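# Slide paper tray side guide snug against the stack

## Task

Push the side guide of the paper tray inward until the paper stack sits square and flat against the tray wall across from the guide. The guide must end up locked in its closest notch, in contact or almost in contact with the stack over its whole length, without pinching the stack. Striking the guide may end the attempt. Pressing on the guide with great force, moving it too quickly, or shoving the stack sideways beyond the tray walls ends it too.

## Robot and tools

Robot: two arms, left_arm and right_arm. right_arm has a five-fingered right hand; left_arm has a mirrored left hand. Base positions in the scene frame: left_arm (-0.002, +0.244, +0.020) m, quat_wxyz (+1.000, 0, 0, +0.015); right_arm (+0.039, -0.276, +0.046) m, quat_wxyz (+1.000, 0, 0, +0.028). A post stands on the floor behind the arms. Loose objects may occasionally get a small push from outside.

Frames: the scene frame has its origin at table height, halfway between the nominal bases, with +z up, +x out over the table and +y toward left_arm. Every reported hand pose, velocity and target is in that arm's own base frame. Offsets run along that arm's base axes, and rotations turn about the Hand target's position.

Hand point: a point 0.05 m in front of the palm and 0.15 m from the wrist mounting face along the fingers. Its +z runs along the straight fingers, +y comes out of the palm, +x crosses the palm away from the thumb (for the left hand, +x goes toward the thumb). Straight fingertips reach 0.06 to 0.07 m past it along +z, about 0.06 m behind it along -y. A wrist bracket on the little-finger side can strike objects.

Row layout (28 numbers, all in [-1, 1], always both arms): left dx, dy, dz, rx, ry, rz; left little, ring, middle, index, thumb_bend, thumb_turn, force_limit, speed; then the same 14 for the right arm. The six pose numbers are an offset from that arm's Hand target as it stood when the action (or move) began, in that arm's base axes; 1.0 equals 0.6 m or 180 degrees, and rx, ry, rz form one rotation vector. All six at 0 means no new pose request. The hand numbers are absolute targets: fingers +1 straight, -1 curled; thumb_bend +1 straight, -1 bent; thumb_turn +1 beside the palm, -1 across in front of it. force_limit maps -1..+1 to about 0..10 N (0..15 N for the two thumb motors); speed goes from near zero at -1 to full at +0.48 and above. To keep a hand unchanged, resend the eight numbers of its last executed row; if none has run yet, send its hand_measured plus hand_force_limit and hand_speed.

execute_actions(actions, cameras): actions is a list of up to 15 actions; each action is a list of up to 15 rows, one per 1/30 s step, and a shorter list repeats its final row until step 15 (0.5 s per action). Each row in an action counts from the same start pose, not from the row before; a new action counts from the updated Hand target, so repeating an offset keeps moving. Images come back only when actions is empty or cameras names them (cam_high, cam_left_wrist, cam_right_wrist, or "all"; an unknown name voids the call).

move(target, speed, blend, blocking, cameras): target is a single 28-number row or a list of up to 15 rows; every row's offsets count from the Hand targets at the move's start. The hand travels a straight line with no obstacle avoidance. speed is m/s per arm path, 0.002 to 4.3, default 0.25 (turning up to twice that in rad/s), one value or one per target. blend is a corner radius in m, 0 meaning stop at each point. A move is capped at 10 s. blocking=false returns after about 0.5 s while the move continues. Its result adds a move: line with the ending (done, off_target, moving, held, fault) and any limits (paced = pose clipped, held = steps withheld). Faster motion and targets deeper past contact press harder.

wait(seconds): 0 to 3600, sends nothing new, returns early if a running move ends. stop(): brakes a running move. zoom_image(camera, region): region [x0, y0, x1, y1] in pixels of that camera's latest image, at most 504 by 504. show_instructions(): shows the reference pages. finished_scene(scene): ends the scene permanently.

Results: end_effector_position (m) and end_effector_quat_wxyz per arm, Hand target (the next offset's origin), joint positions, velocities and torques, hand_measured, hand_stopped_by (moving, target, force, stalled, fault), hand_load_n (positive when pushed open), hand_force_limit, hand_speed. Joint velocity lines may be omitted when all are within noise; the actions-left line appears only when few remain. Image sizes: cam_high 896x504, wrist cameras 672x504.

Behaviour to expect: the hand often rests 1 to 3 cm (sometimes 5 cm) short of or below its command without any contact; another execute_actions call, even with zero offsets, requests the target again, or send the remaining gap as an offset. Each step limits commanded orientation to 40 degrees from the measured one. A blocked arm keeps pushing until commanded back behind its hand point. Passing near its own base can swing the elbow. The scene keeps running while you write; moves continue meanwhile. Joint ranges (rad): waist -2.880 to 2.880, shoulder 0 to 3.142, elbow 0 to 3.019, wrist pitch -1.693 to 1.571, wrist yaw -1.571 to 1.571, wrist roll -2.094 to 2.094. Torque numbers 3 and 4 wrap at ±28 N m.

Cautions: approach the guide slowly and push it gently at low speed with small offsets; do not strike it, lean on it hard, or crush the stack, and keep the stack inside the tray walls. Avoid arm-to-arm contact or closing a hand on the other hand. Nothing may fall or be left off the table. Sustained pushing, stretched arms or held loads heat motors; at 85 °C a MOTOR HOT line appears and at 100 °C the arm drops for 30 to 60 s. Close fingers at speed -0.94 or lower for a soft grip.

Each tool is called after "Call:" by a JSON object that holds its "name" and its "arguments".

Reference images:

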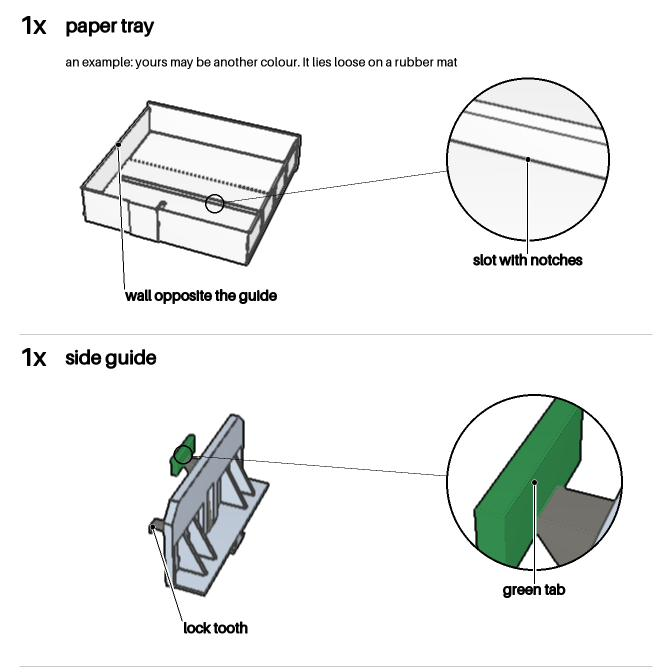

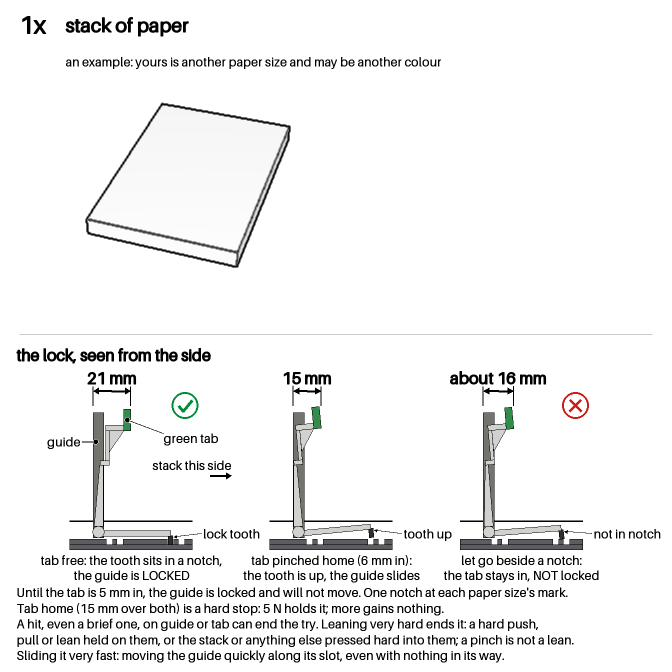

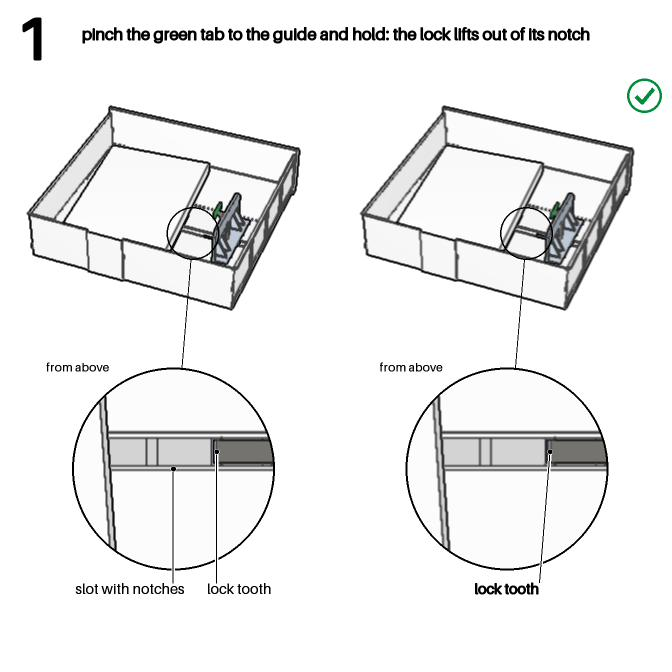

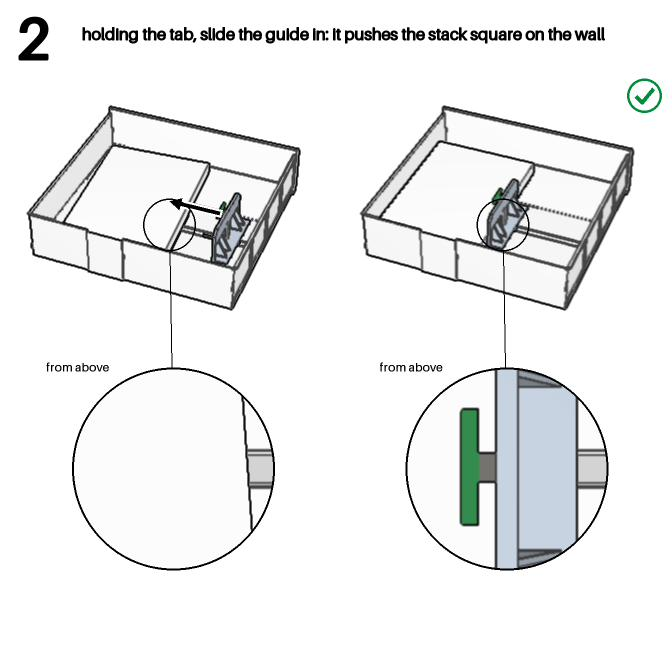

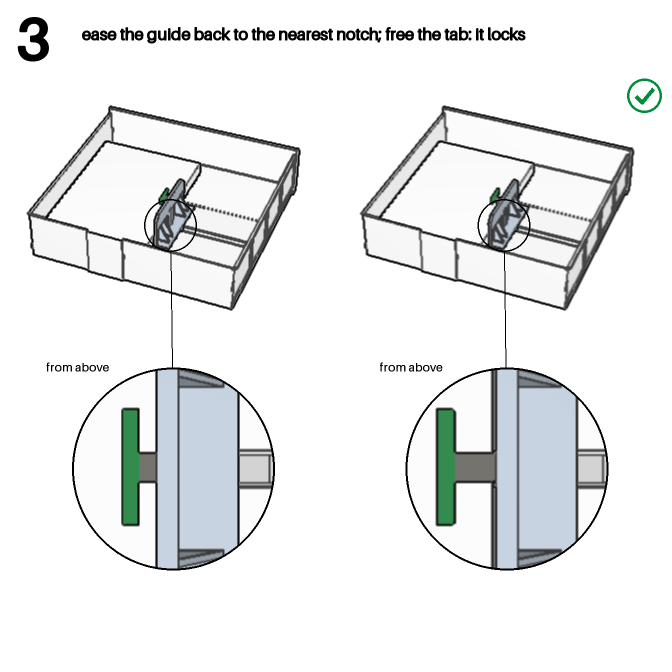

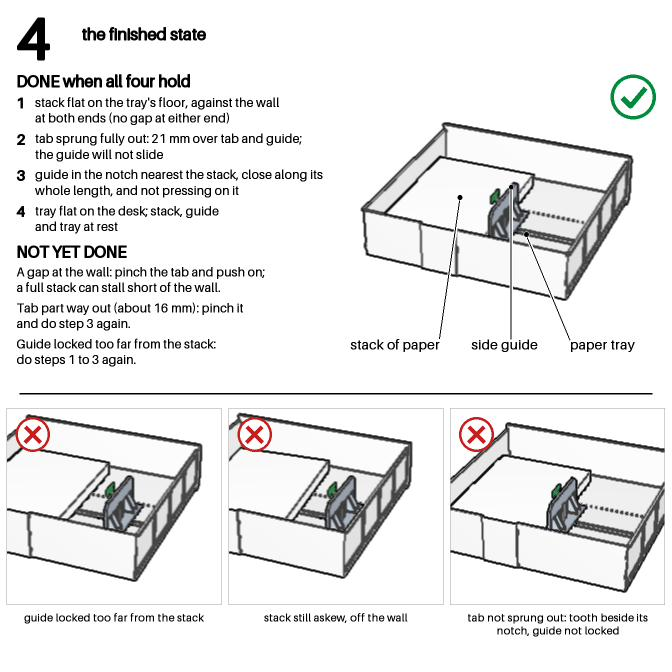

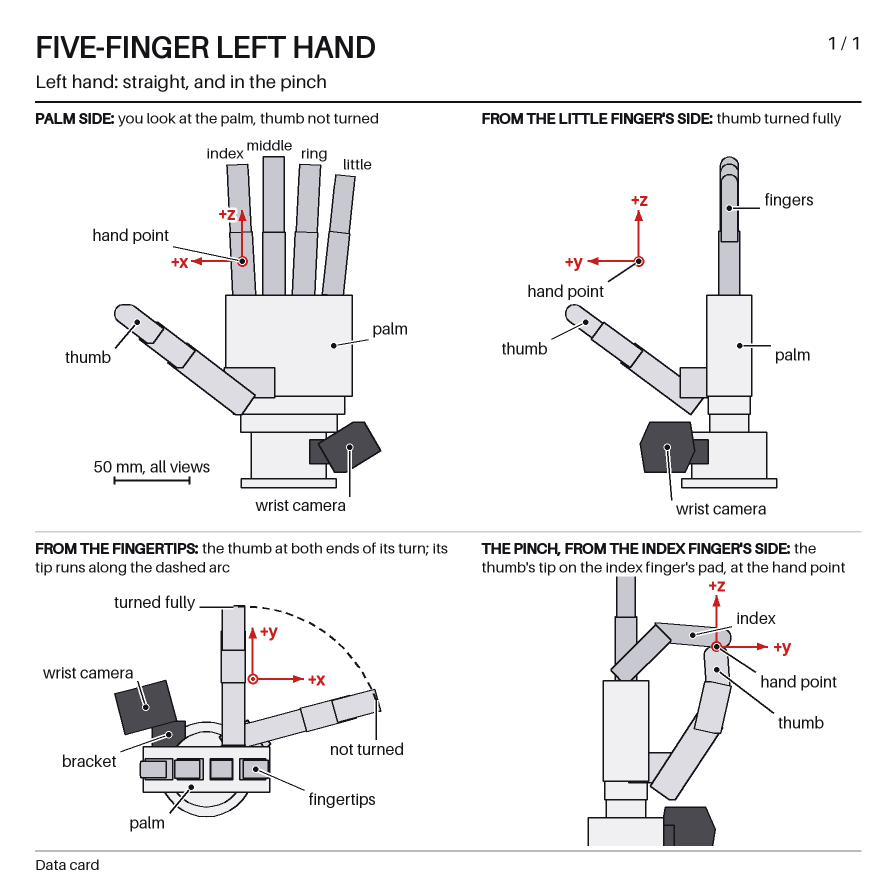

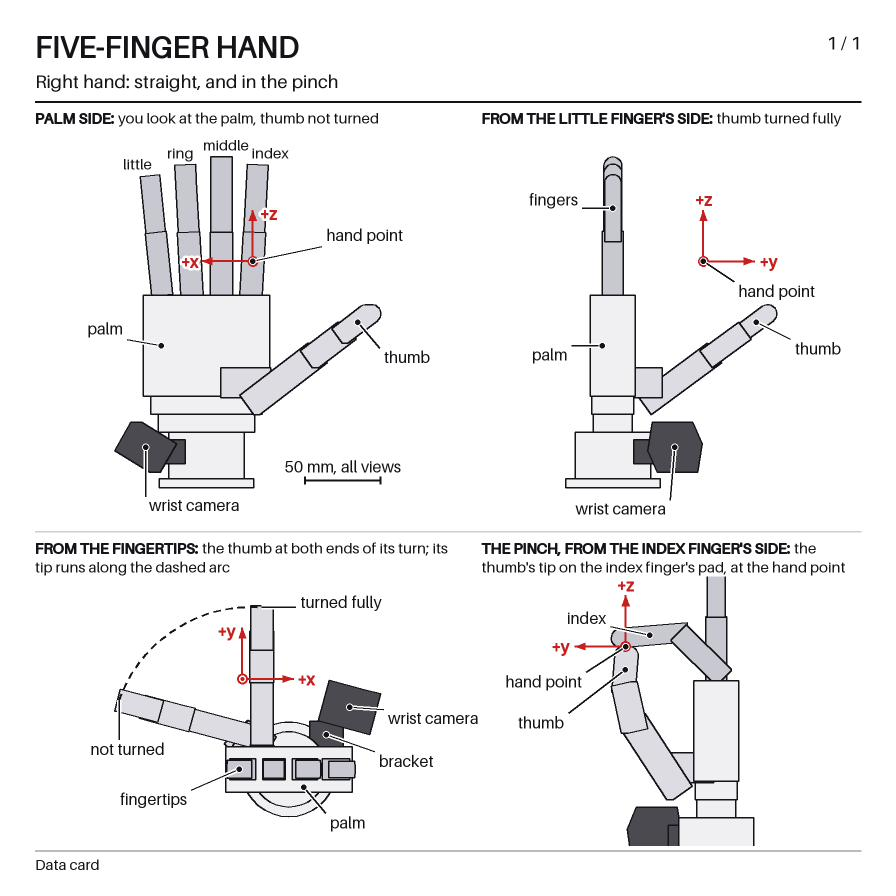

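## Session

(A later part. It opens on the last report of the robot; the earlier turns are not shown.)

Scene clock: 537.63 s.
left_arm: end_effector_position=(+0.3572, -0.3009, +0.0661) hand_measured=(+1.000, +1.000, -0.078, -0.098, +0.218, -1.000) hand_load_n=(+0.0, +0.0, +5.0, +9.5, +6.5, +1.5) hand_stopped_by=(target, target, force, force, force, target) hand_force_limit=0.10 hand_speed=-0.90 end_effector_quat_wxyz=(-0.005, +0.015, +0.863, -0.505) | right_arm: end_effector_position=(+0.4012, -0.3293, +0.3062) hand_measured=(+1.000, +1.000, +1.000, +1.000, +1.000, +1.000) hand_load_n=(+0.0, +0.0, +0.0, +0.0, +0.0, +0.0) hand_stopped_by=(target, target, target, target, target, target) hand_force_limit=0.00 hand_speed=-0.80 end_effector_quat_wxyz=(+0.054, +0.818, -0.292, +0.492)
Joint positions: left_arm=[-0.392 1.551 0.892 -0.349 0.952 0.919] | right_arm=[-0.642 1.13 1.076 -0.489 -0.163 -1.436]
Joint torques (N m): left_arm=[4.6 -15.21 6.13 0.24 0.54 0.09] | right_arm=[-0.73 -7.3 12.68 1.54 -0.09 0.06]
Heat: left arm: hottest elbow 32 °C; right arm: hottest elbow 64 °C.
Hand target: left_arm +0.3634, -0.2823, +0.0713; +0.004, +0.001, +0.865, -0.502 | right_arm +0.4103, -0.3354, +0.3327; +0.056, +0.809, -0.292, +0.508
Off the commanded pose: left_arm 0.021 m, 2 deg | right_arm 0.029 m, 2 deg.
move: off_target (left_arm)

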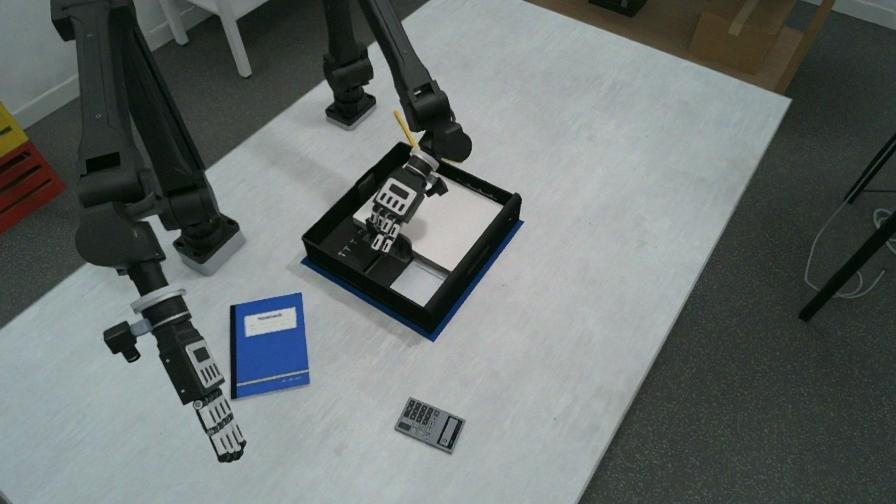

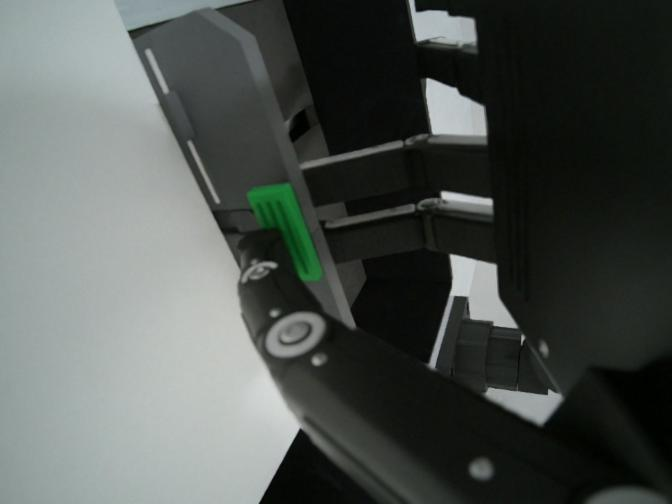

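Call:
{"name": "move", "arguments": {"target": [0,0.017,0,0,0,0,1,1,-0.25,-0.25,-0.1,-1,0.1,-0.9,0,0,0,0,0,0,1,1,1,1,1,1,0,-0.8], "speed": 0.02, "cameras": ["cam_high","cam_left_wrist"]}}

Call:
{"name": "zoom_image", "arguments": {"camera": "cam_high", "region": [350, 120, 530, 300]}}

Scene clock: 542.90 s.
left_arm: end_effector_position=(+0.3554, -0.2907, +0.0658) hand_measured=(+1.000, +1.000, -0.078, -0.098, +0.218, -1.000) hand_load_n=(+0.0, +0.0, +5.5, +8.5, +6.0, +0.5) hand_stopped_by=(target, target, force, force, force, target) hand_force_limit=0.10 hand_speed=-0.90 end_effector_quat_wxyz=(-0.009, +0.015, +0.863, -0.504) | right_arm: end_effector_position=(+0.4012, -0.3293, +0.3062) hand_measured=(+1.000, +1.000, +1.000, +1.000, +1.000, +1.000) hand_load_n=(+0.0, +0.0, +0.0, +0.0, +0.0, +0.0) hand_stopped_by=(target, target, target, target, target, target) hand_force_limit=0.00 hand_speed=-0.80 end_effector_quat_wxyz=(+0.054, +0.818, -0.292, +0.492)
Joint positions: left_arm=[-0.37 1.544 0.887 -0.385 0.966 0.953] | right_arm=[-0.642 1.13 1.076 -0.489 -0.163 -1.436]
Joint torques (N m): left_arm=[4.78 -15.03 6.28 0.31 0.47 0.01] | right_arm=[-0.67 -7.18 12.7 1.52 -0.08 0.08]
Heat: left arm: hottest elbow 32 °C; right arm: hottest elbow 64 °C.
Hand target: left_arm +0.3634, -0.2720, +0.0712; +0.004, +0.001, +0.865, -0.502 | right_arm +0.4103, -0.3354, +0.3327; +0.056, +0.809, -0.292, +0.508
Off the commanded pose: left_arm 0.021 m, 2 deg | right_arm 0.029 m, 2 deg.
move: off_target (left_arm)

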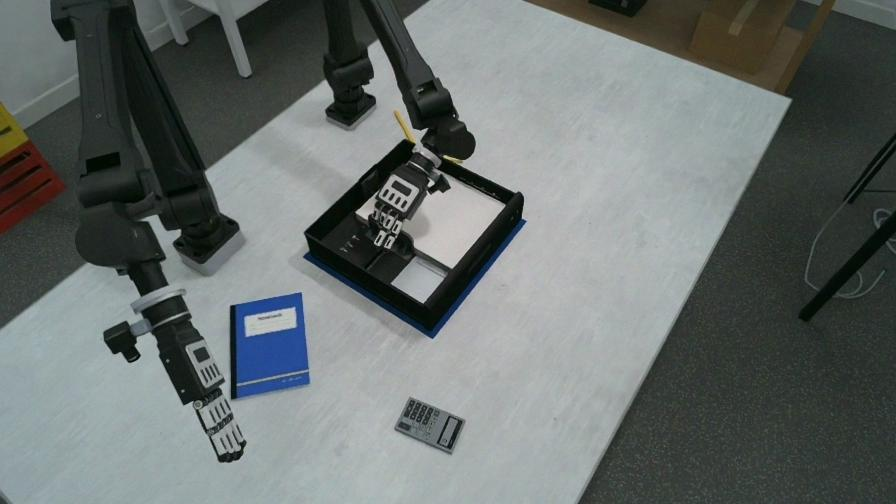

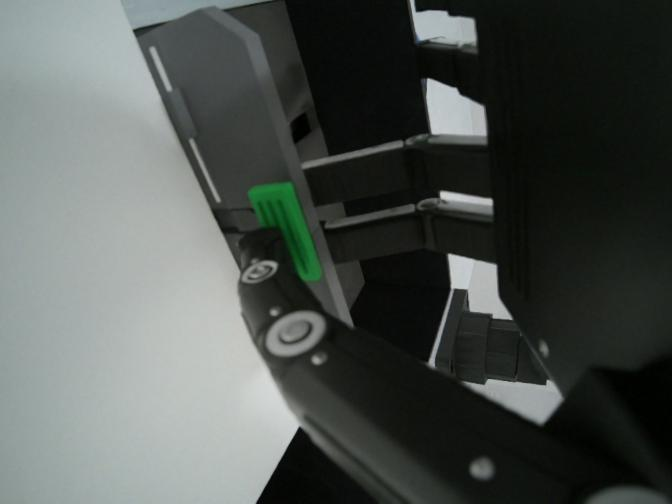

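Scaled by 2.800 from the camera's image (finer frame: 1280x720).

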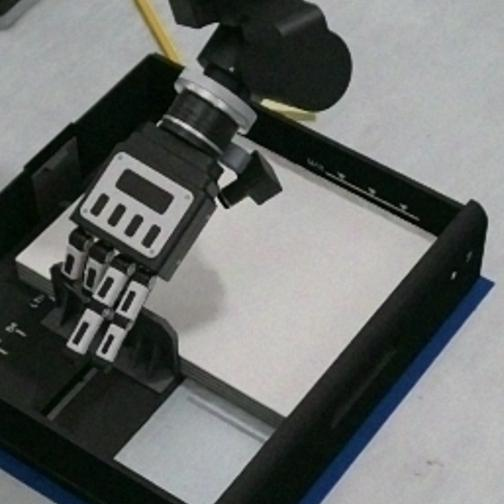

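Call:
{"name": "zoom_image", "arguments": {"camera": "cam_high", "region": [435, 150, 525, 250]}}

Call:
{"name": "zoom_image", "arguments": {"camera": "cam_high", "region": [340, 140, 430, 240]}}

Call:
{"name": "zoom_image", "arguments": {"camera": "cam_left_wrist", "region": [80, 0, 380, 300]}}

Scaled by 5.040 from the camera's image (finer frame: 1280x720).

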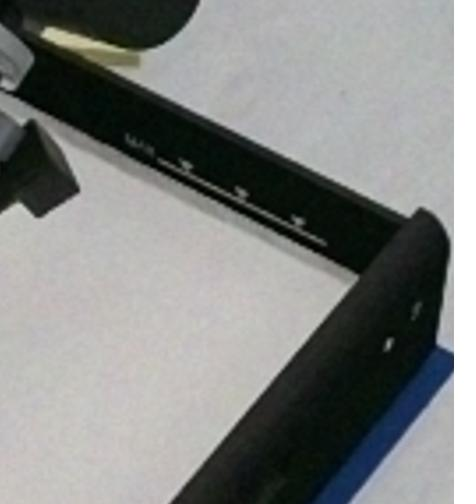

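Scaled by 5.040 from the camera's image (finer frame: 1280x720).

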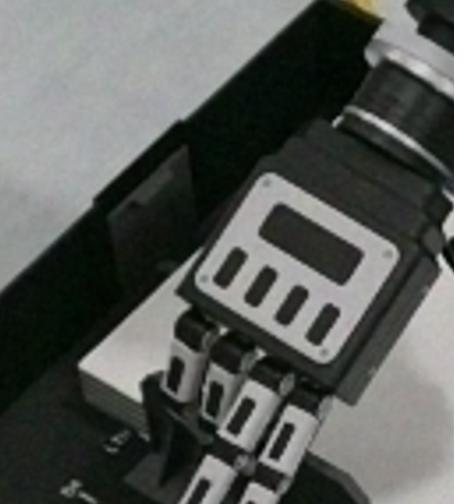

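Scaled by 1.680 from the camera's image (finer frame: 960x720).

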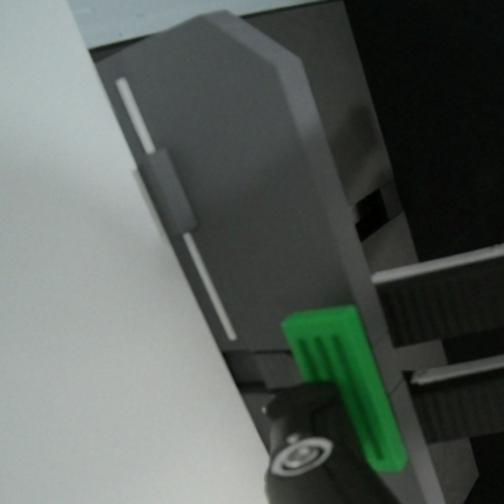

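Call:
{"name": "zoom_image", "arguments": {"camera": "cam_high", "region": [345, 205, 395, 255]}}

Scaled by 10.080 from the camera's image (finer frame: 1280x720).

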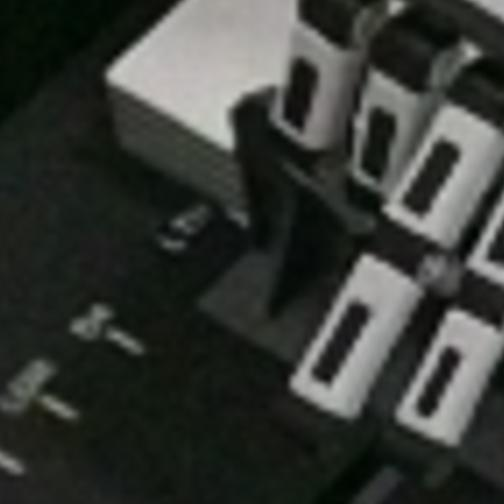

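Call:
{"name": "move", "arguments": {"target": [0,-0.03,0,0,0,0,1,1,-0.25,-0.25,-0.1,-1,0.1,-0.9,0,0,0,0,0,0,1,1,1,1,1,1,0,-0.8], "speed": 0.02, "cameras": ["cam_high","cam_left_wrist"]}}

Call:
{"name": "zoom_image", "arguments": {"camera": "cam_high", "region": [345, 205, 395, 255]}}

Call:
{"name": "zoom_image", "arguments": {"camera": "cam_left_wrist", "region": [80, 0, 380, 300]}}

Scene clock: 563.23 s.
left_arm: end_effector_position=(+0.3557, -0.2914, +0.0659) hand_measured=(+1.000, +1.000, -0.078, -0.098, +0.218, -1.000) hand_load_n=(+0.0, +0.0, +5.0, +6.5, +6.0, +0.0) hand_stopped_by=(target, target, force, force, force, target) hand_force_limit=0.10 hand_speed=-0.90 end_effector_quat_wxyz=(-0.011, +0.002, +0.865, -0.501) | right_arm: end_effector_position=(+0.4012, -0.3293, +0.3062) hand_measured=(+1.000, +1.000, +1.000, +1.000, +1.000, +1.000) hand_load_n=(+0.0, +0.0, +0.0, +0.0, +0.0, +0.0) hand_stopped_by=(target, target, target, target, target, target) hand_force_limit=0.00 hand_speed=-0.80 end_effector_quat_wxyz=(+0.054, +0.818, -0.292, +0.492)
Joint positions: left_arm=[-0.372 1.544 0.887 -0.377 0.954 0.92] | right_arm=[-0.642 1.13 1.076 -0.489 -0.163 -1.436]
Joint torques (N m): left_arm=[2.02 -14.21 6.9 1.78 0.09 -0.16] | right_arm=[-0.85 -7.36 12.66 1.51 -0.09 0.07]
Heat: left arm: hottest elbow 32 °C; right arm: hottest elbow 64 °C.
Hand target: left_arm +0.3634, -0.2899, +0.0712; +0.004, +0.001, +0.865, -0.502 | right_arm +0.4103, -0.3354, +0.3327; +0.056, +0.809, -0.292, +0.508
Off the commanded pose: left_arm 0.009 m, 2 deg | right_arm 0.029 m, 2 deg.
move: done

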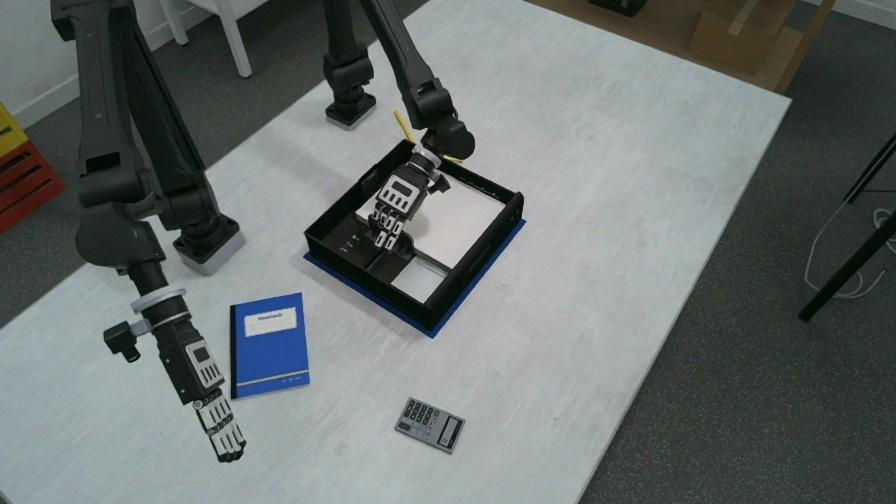

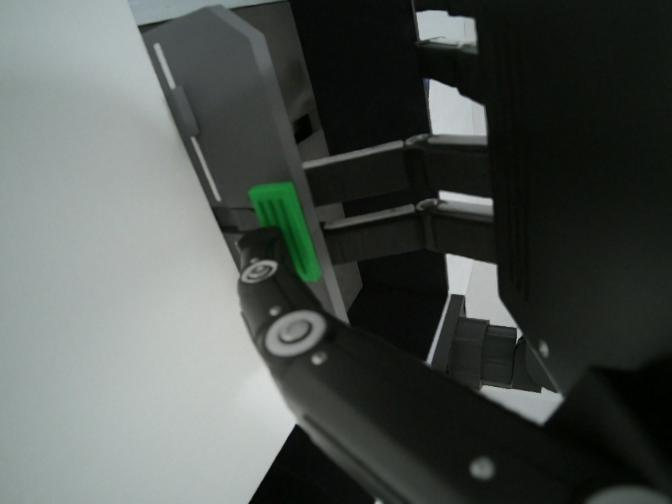

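Scaled by 10.080 from the camera's image (finer frame: 1280x720).

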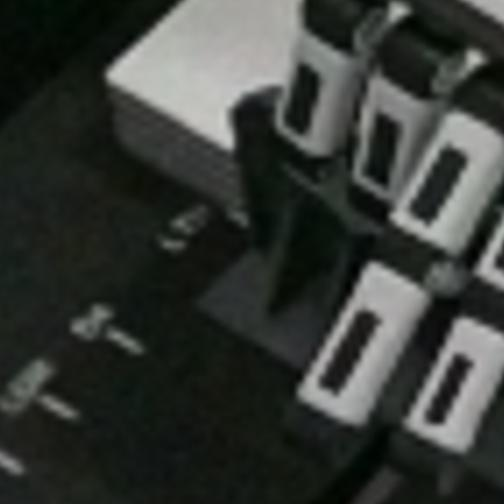

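Scaled by 1.680 from the camera's image (finer frame: 960x720).

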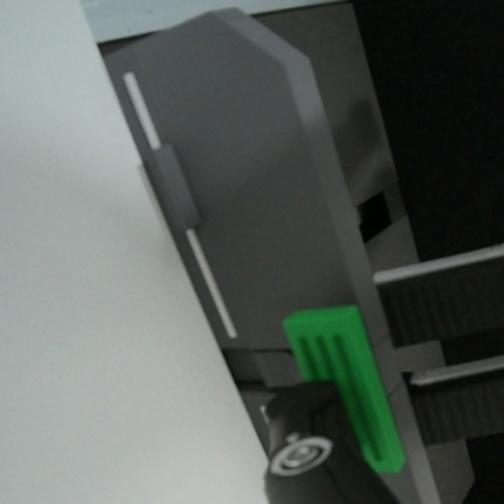

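Call:
{"name": "move", "arguments": {"target": [-0.004,-0.01,0,0,0,0,1,1,-0.25,-0.25,-0.1,-1,0.1,-0.9,0,0,0,0,0,0,1,1,1,1,1,1,0,-0.8], "speed": 0.01, "cameras": ["cam_high","cam_left_wrist"]}}

Call:
{"name": "zoom_image", "arguments": {"camera": "cam_left_wrist", "region": [80, 0, 380, 300]}}

Scene clock: 569.33 s.
left_arm: end_effector_position=(+0.3558, -0.2926, +0.0665) hand_measured=(+1.000, +1.000, -0.078, -0.098, +0.218, -1.000) hand_load_n=(+0.0, +0.0, +4.5, +5.5, +7.5, +0.0) hand_stopped_by=(target, target, force, force, force, target) hand_force_limit=0.10 hand_speed=-0.90 end_effector_quat_wxyz=(-0.011, -0.006, +0.867, -0.499) | right_arm: end_effector_position=(+0.4012, -0.3293, +0.3062) hand_measured=(+1.000, +1.000, +1.000, +1.000, +1.000, +1.000) hand_load_n=(-0.5, +0.0, +0.0, +0.0, +0.0, +0.0) hand_stopped_by=(target, target, target, target, target, target) hand_force_limit=0.00 hand_speed=-0.80 end_effector_quat_wxyz=(+0.054, +0.818, -0.292, +0.492)
Joint positions: left_arm=[-0.377 1.541 0.886 -0.368 0.942 0.896] | right_arm=[-0.642 1.13 1.076 -0.489 -0.163 -1.436]
Joint torques (N m): left_arm=[1.26 -14.1 6.79 2.28 0.26 -0.13] | right_arm=[-0.79 -7.24 12.66 1.52 -0.08 0.07]
Heat: left arm: hottest elbow 32 °C; right arm: hottest elbow 64 °C.
Hand target: left_arm +0.3610, -0.2960, +0.0713; +0.004, +0.001, +0.865, -0.502 | right_arm +0.4103, -0.3354, +0.3327; +0.056, +0.809, -0.292, +0.508
Off the commanded pose: left_arm 0.008 m, 2 deg | right_arm 0.029 m, 2 deg.
move: done

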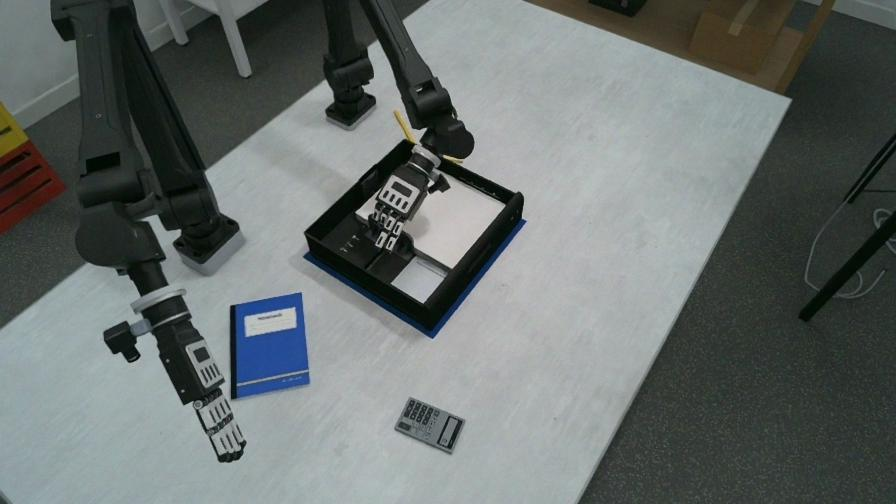

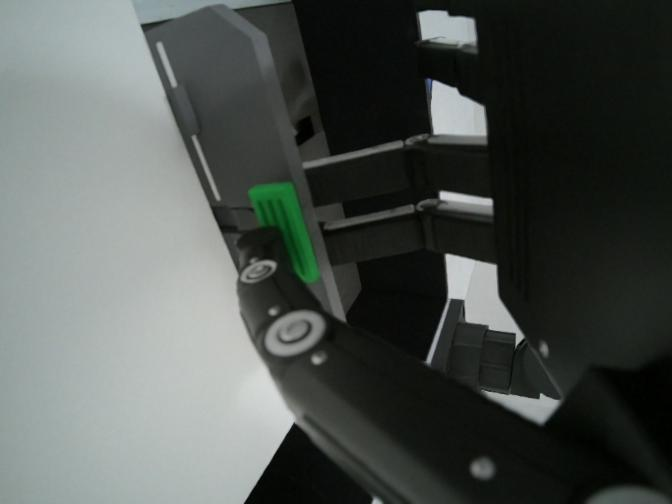

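Scaled by 1.680 from the camera's image (finer frame: 960x720).

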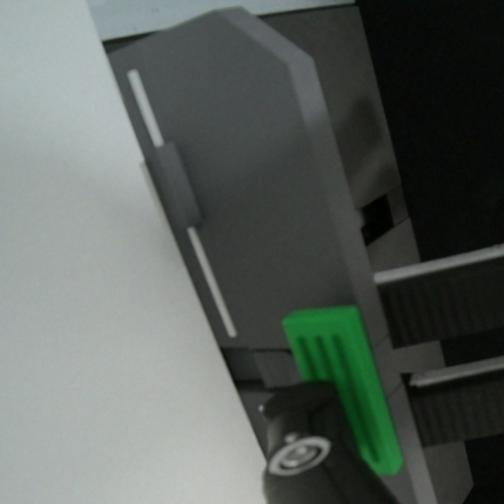

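Call:
{"name": "move", "arguments": {"target": [0,0,0,0,0,0,1,1,0.05,0.05,0.5,-1,0.1,-0.9,0,0,0,0,0,0,1,1,1,1,1,1,0,-0.8], "speed": 0.01, "cameras": ["cam_high","cam_left_wrist"]}}

Call:
{"name": "zoom_image", "arguments": {"camera": "cam_left_wrist", "region": [80, 0, 380, 300]}}

Scene clock: 577.57 s.
left_arm: end_effector_position=(+0.3582, -0.2926, +0.0667) hand_measured=(+1.000, +1.000, +0.050, +0.050, +0.500, -1.000) hand_load_n=(+0.0, -0.5, +0.0, +0.0, +0.5, +0.0) hand_stopped_by=(target, target, target, target, target, target) hand_force_limit=0.10 hand_speed=-0.90 end_effector_quat_wxyz=(-0.005, -0.005, +0.867, -0.498) | right_arm: end_effector_position=(+0.4012, -0.3293, +0.3062) hand_measured=(+1.000, +1.000, +1.000, +1.000, +1.000, +1.000) hand_load_n=(+0.0, +0.0, -0.5, +0.0, +0.0, +0.0) hand_stopped_by=(target, target, target, target, target, target) hand_force_limit=0.00 hand_speed=-0.80 end_effector_quat_wxyz=(+0.054, +0.818, -0.292, +0.492)
Joint positions: left_arm=[-0.377 1.54 0.886 -0.359 0.936 0.894] | right_arm=[-0.642 1.13 1.076 -0.489 -0.163 -1.436]
Joint torques (N m): left_arm=[1.26 -13.92 6.79 1.98 0.52 -0.12] | right_arm=[-0.79 -7.18 12.64 1.54 -0.08 0.07]
Heat: left arm: hottest elbow 32 °C; right arm: hottest elbow 65 °C.
Hand target: left_arm +0.3610, -0.2960, +0.0712; +0.004, +0.001, +0.865, -0.502 | right_arm +0.4103, -0.3354, +0.3327; +0.056, +0.809, -0.292, +0.508
Off the commanded pose: left_arm 0.006 m, 1 deg | right_arm 0.029 m, 2 deg.
move: done

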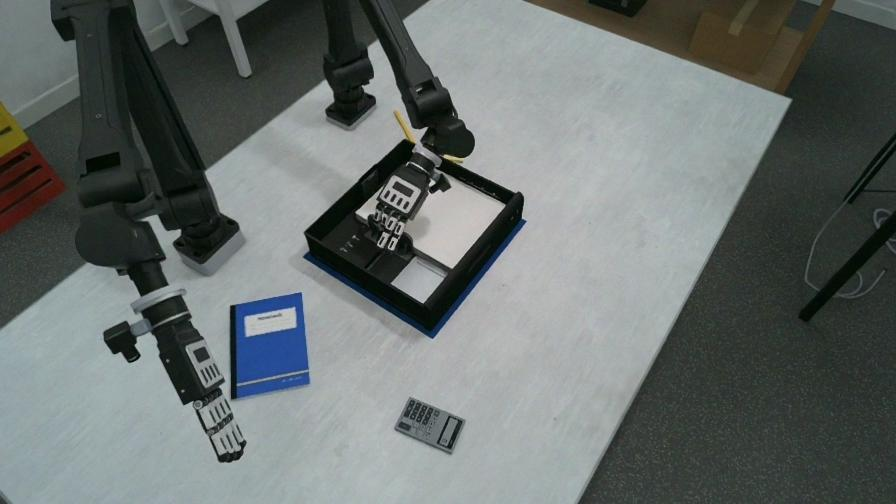

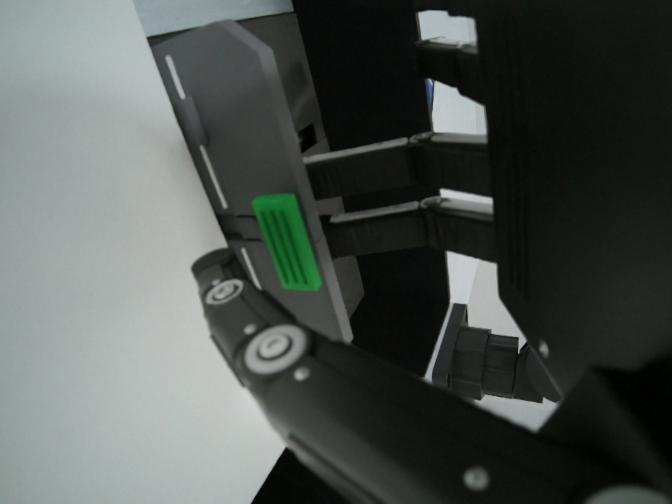

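Scaled by 1.680 from the camera's image (finer frame: 960x720).

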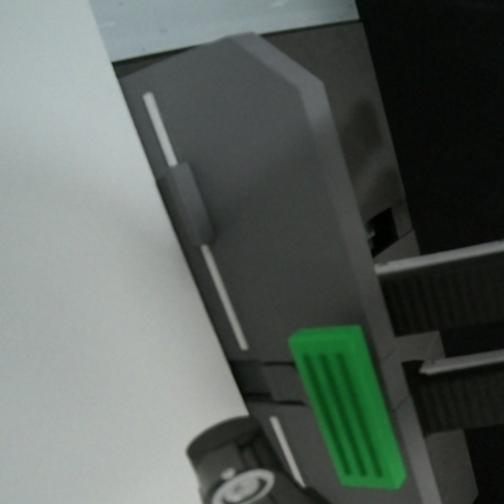

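Call:
{"name": "zoom_image", "arguments": {"camera": "cam_left_wrist", "region": [180, 150, 380, 320]}}

Scaled by 2.520 from the camera's image (finer frame: 960x720).

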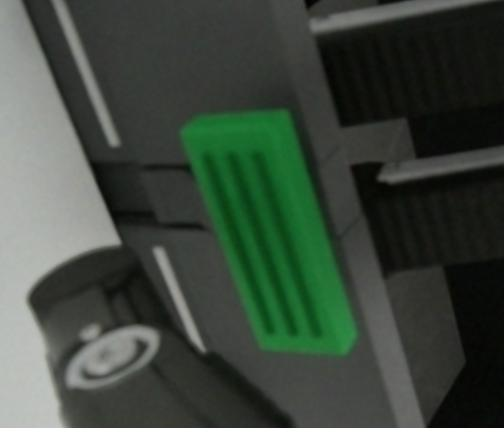

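Call:
{"name": "move", "arguments": {"target": [[0,0,0,0,0,0,1,1,0.2,0.2,0.7,-1,0.1,-0.5,0,0,0,0,0,0,1,1,1,1,1,1,0,-0.8],[0,0,0.1,0,0,0,1,1,0.2,0.2,0.7,-1,0.1,-0.5,0,0,0,0,0,0,1,1,1,1,1,1,0,-0.8]], "speed": 0.04, "cameras": ["cam_high","cam_left_wrist"]}}

Call:
{"name": "zoom_image", "arguments": {"camera": "cam_left_wrist", "region": [0, 50, 300, 275]}}

Scene clock: 586.70 s.
left_arm: end_effector_position=(+0.3525, -0.2904, +0.1162) hand_measured=(+1.000, +1.000, +0.200, +0.200, +0.700, -1.000) hand_load_n=(+0.0, -0.5, +0.0, +0.0, +0.0, -0.5) hand_stopped_by=(target, target, target, target, target, target) hand_force_limit=0.10 hand_speed=-0.50 end_effector_quat_wxyz=(-0.004, -0.004, +0.867, -0.499) | right_arm: end_effector_position=(+0.4012, -0.3293, +0.3062) hand_measured=(+1.000, +1.000, +1.000, +1.000, +1.000, +1.000) hand_load_n=(-0.5, +0.0, +0.0, +0.0, +0.0, +0.0) hand_stopped_by=(target, target, target, target, target, target) hand_force_limit=0.00 hand_speed=-0.80 end_effector_quat_wxyz=(+0.054, +0.818, -0.292, +0.492)
Joint positions: left_arm=[-0.377 1.443 0.932 -0.499 0.936 0.894] | right_arm=[-0.642 1.13 1.076 -0.489 -0.163 -1.436]
Joint torques (N m): left_arm=[1.32 -13.63 10.29 0.73 0.53 -0.12] | right_arm=[-0.79 -7.18 12.68 1.5 -0.08 0.07]
Heat: left arm: hottest elbow 32 °C; right arm: hottest elbow 65 °C.
Hand target: left_arm +0.3611, -0.2960, +0.1314; +0.005, +0.001, +0.865, -0.502 | right_arm +0.4103, -0.3354, +0.3327; +0.056, +0.809, -0.292, +0.508
Off the commanded pose: left_arm 0.018 m, 1 deg | right_arm 0.029 m, 2 deg.
move: off_target (left_arm)

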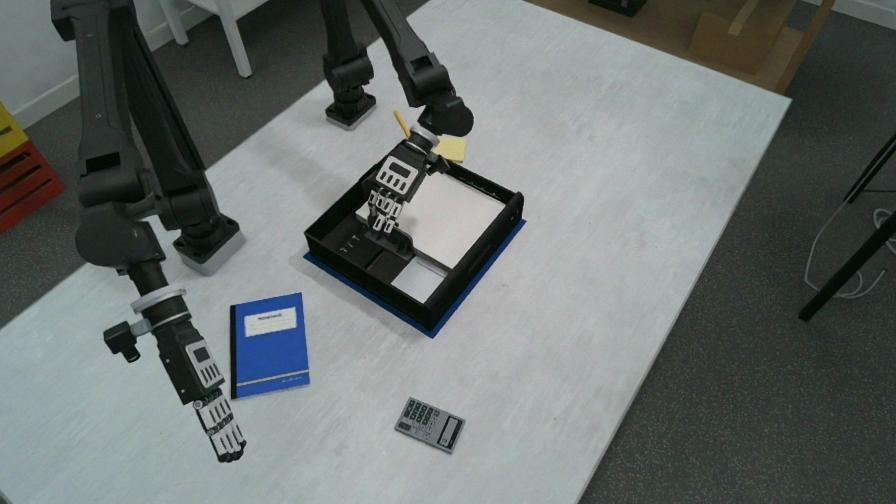

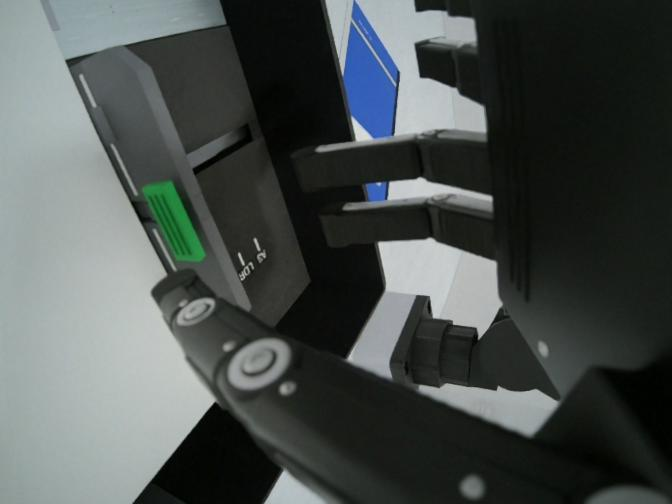

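Scaled by 1.680 from the camera's image (finer frame: 960x720).

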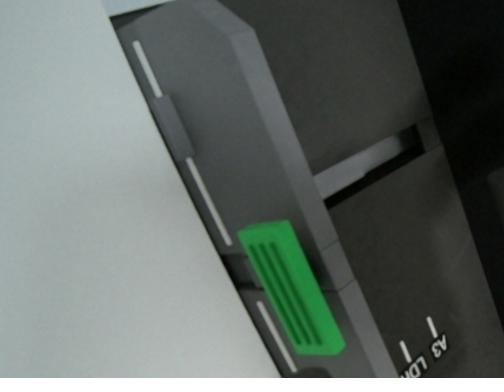

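Call:
{"name": "zoom_image", "arguments": {"camera": "cam_high", "region": [345, 205, 395, 255]}}

Call:
{"name": "zoom_image", "arguments": {"camera": "cam_left_wrist", "region": [120, 150, 250, 300]}}

Scaled by 10.080 from the camera's image (finer frame: 1280x720).

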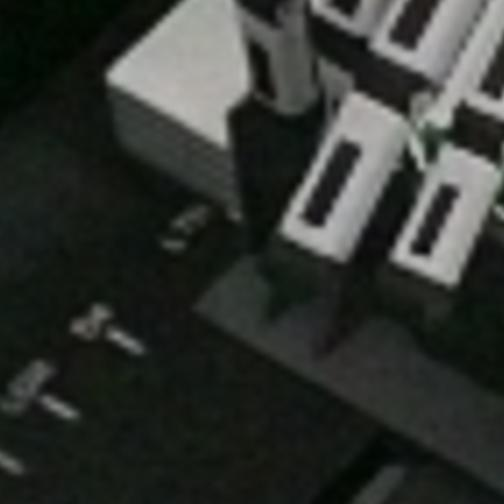

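Scaled by 3.360 from the camera's image (finer frame: 960x720).

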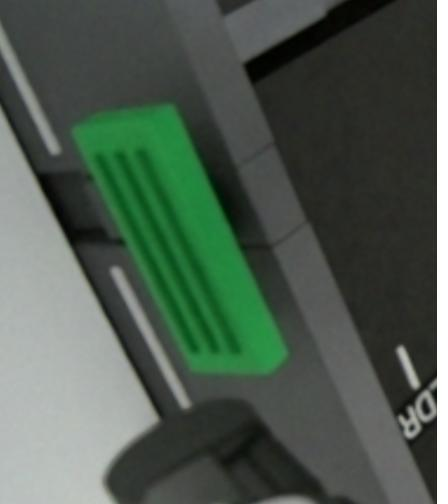

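Call:
{"name": "zoom_image", "arguments": {"camera": "cam_high", "region": [455, 170, 515, 215]}}

Call:
{"name": "zoom_image", "arguments": {"camera": "cam_high", "region": [340, 140, 420, 220]}}

Call:
{"name": "zoom_image", "arguments": {"camera": "cam_high", "region": [400, 220, 460, 290]}}

Scaled by 8.400 from the camera's image (finer frame: 1280x720).

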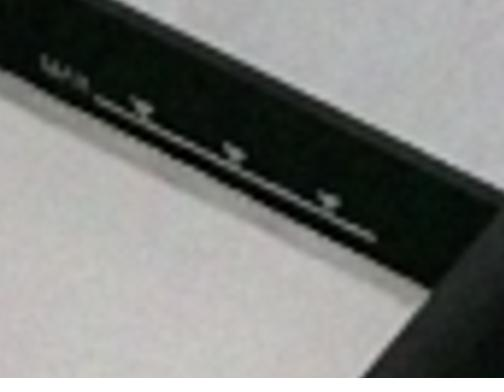

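Scaled by 6.300 from the camera's image (finer frame: 1280x720).

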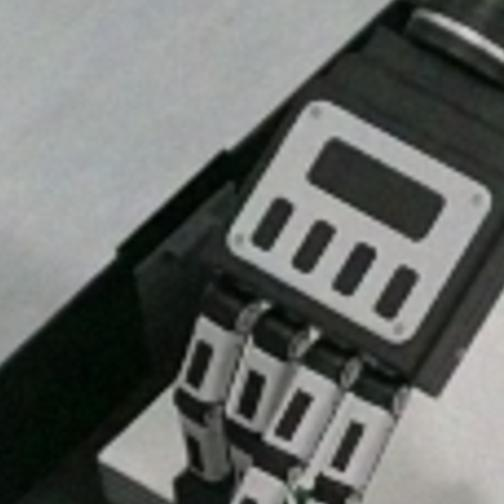

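Scaled by 7.200 from the camera's image (finer frame: 1280x720).

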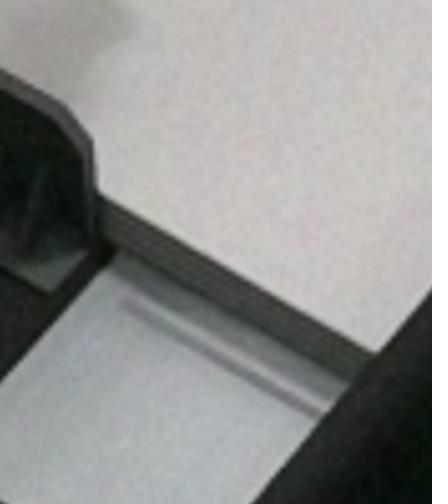

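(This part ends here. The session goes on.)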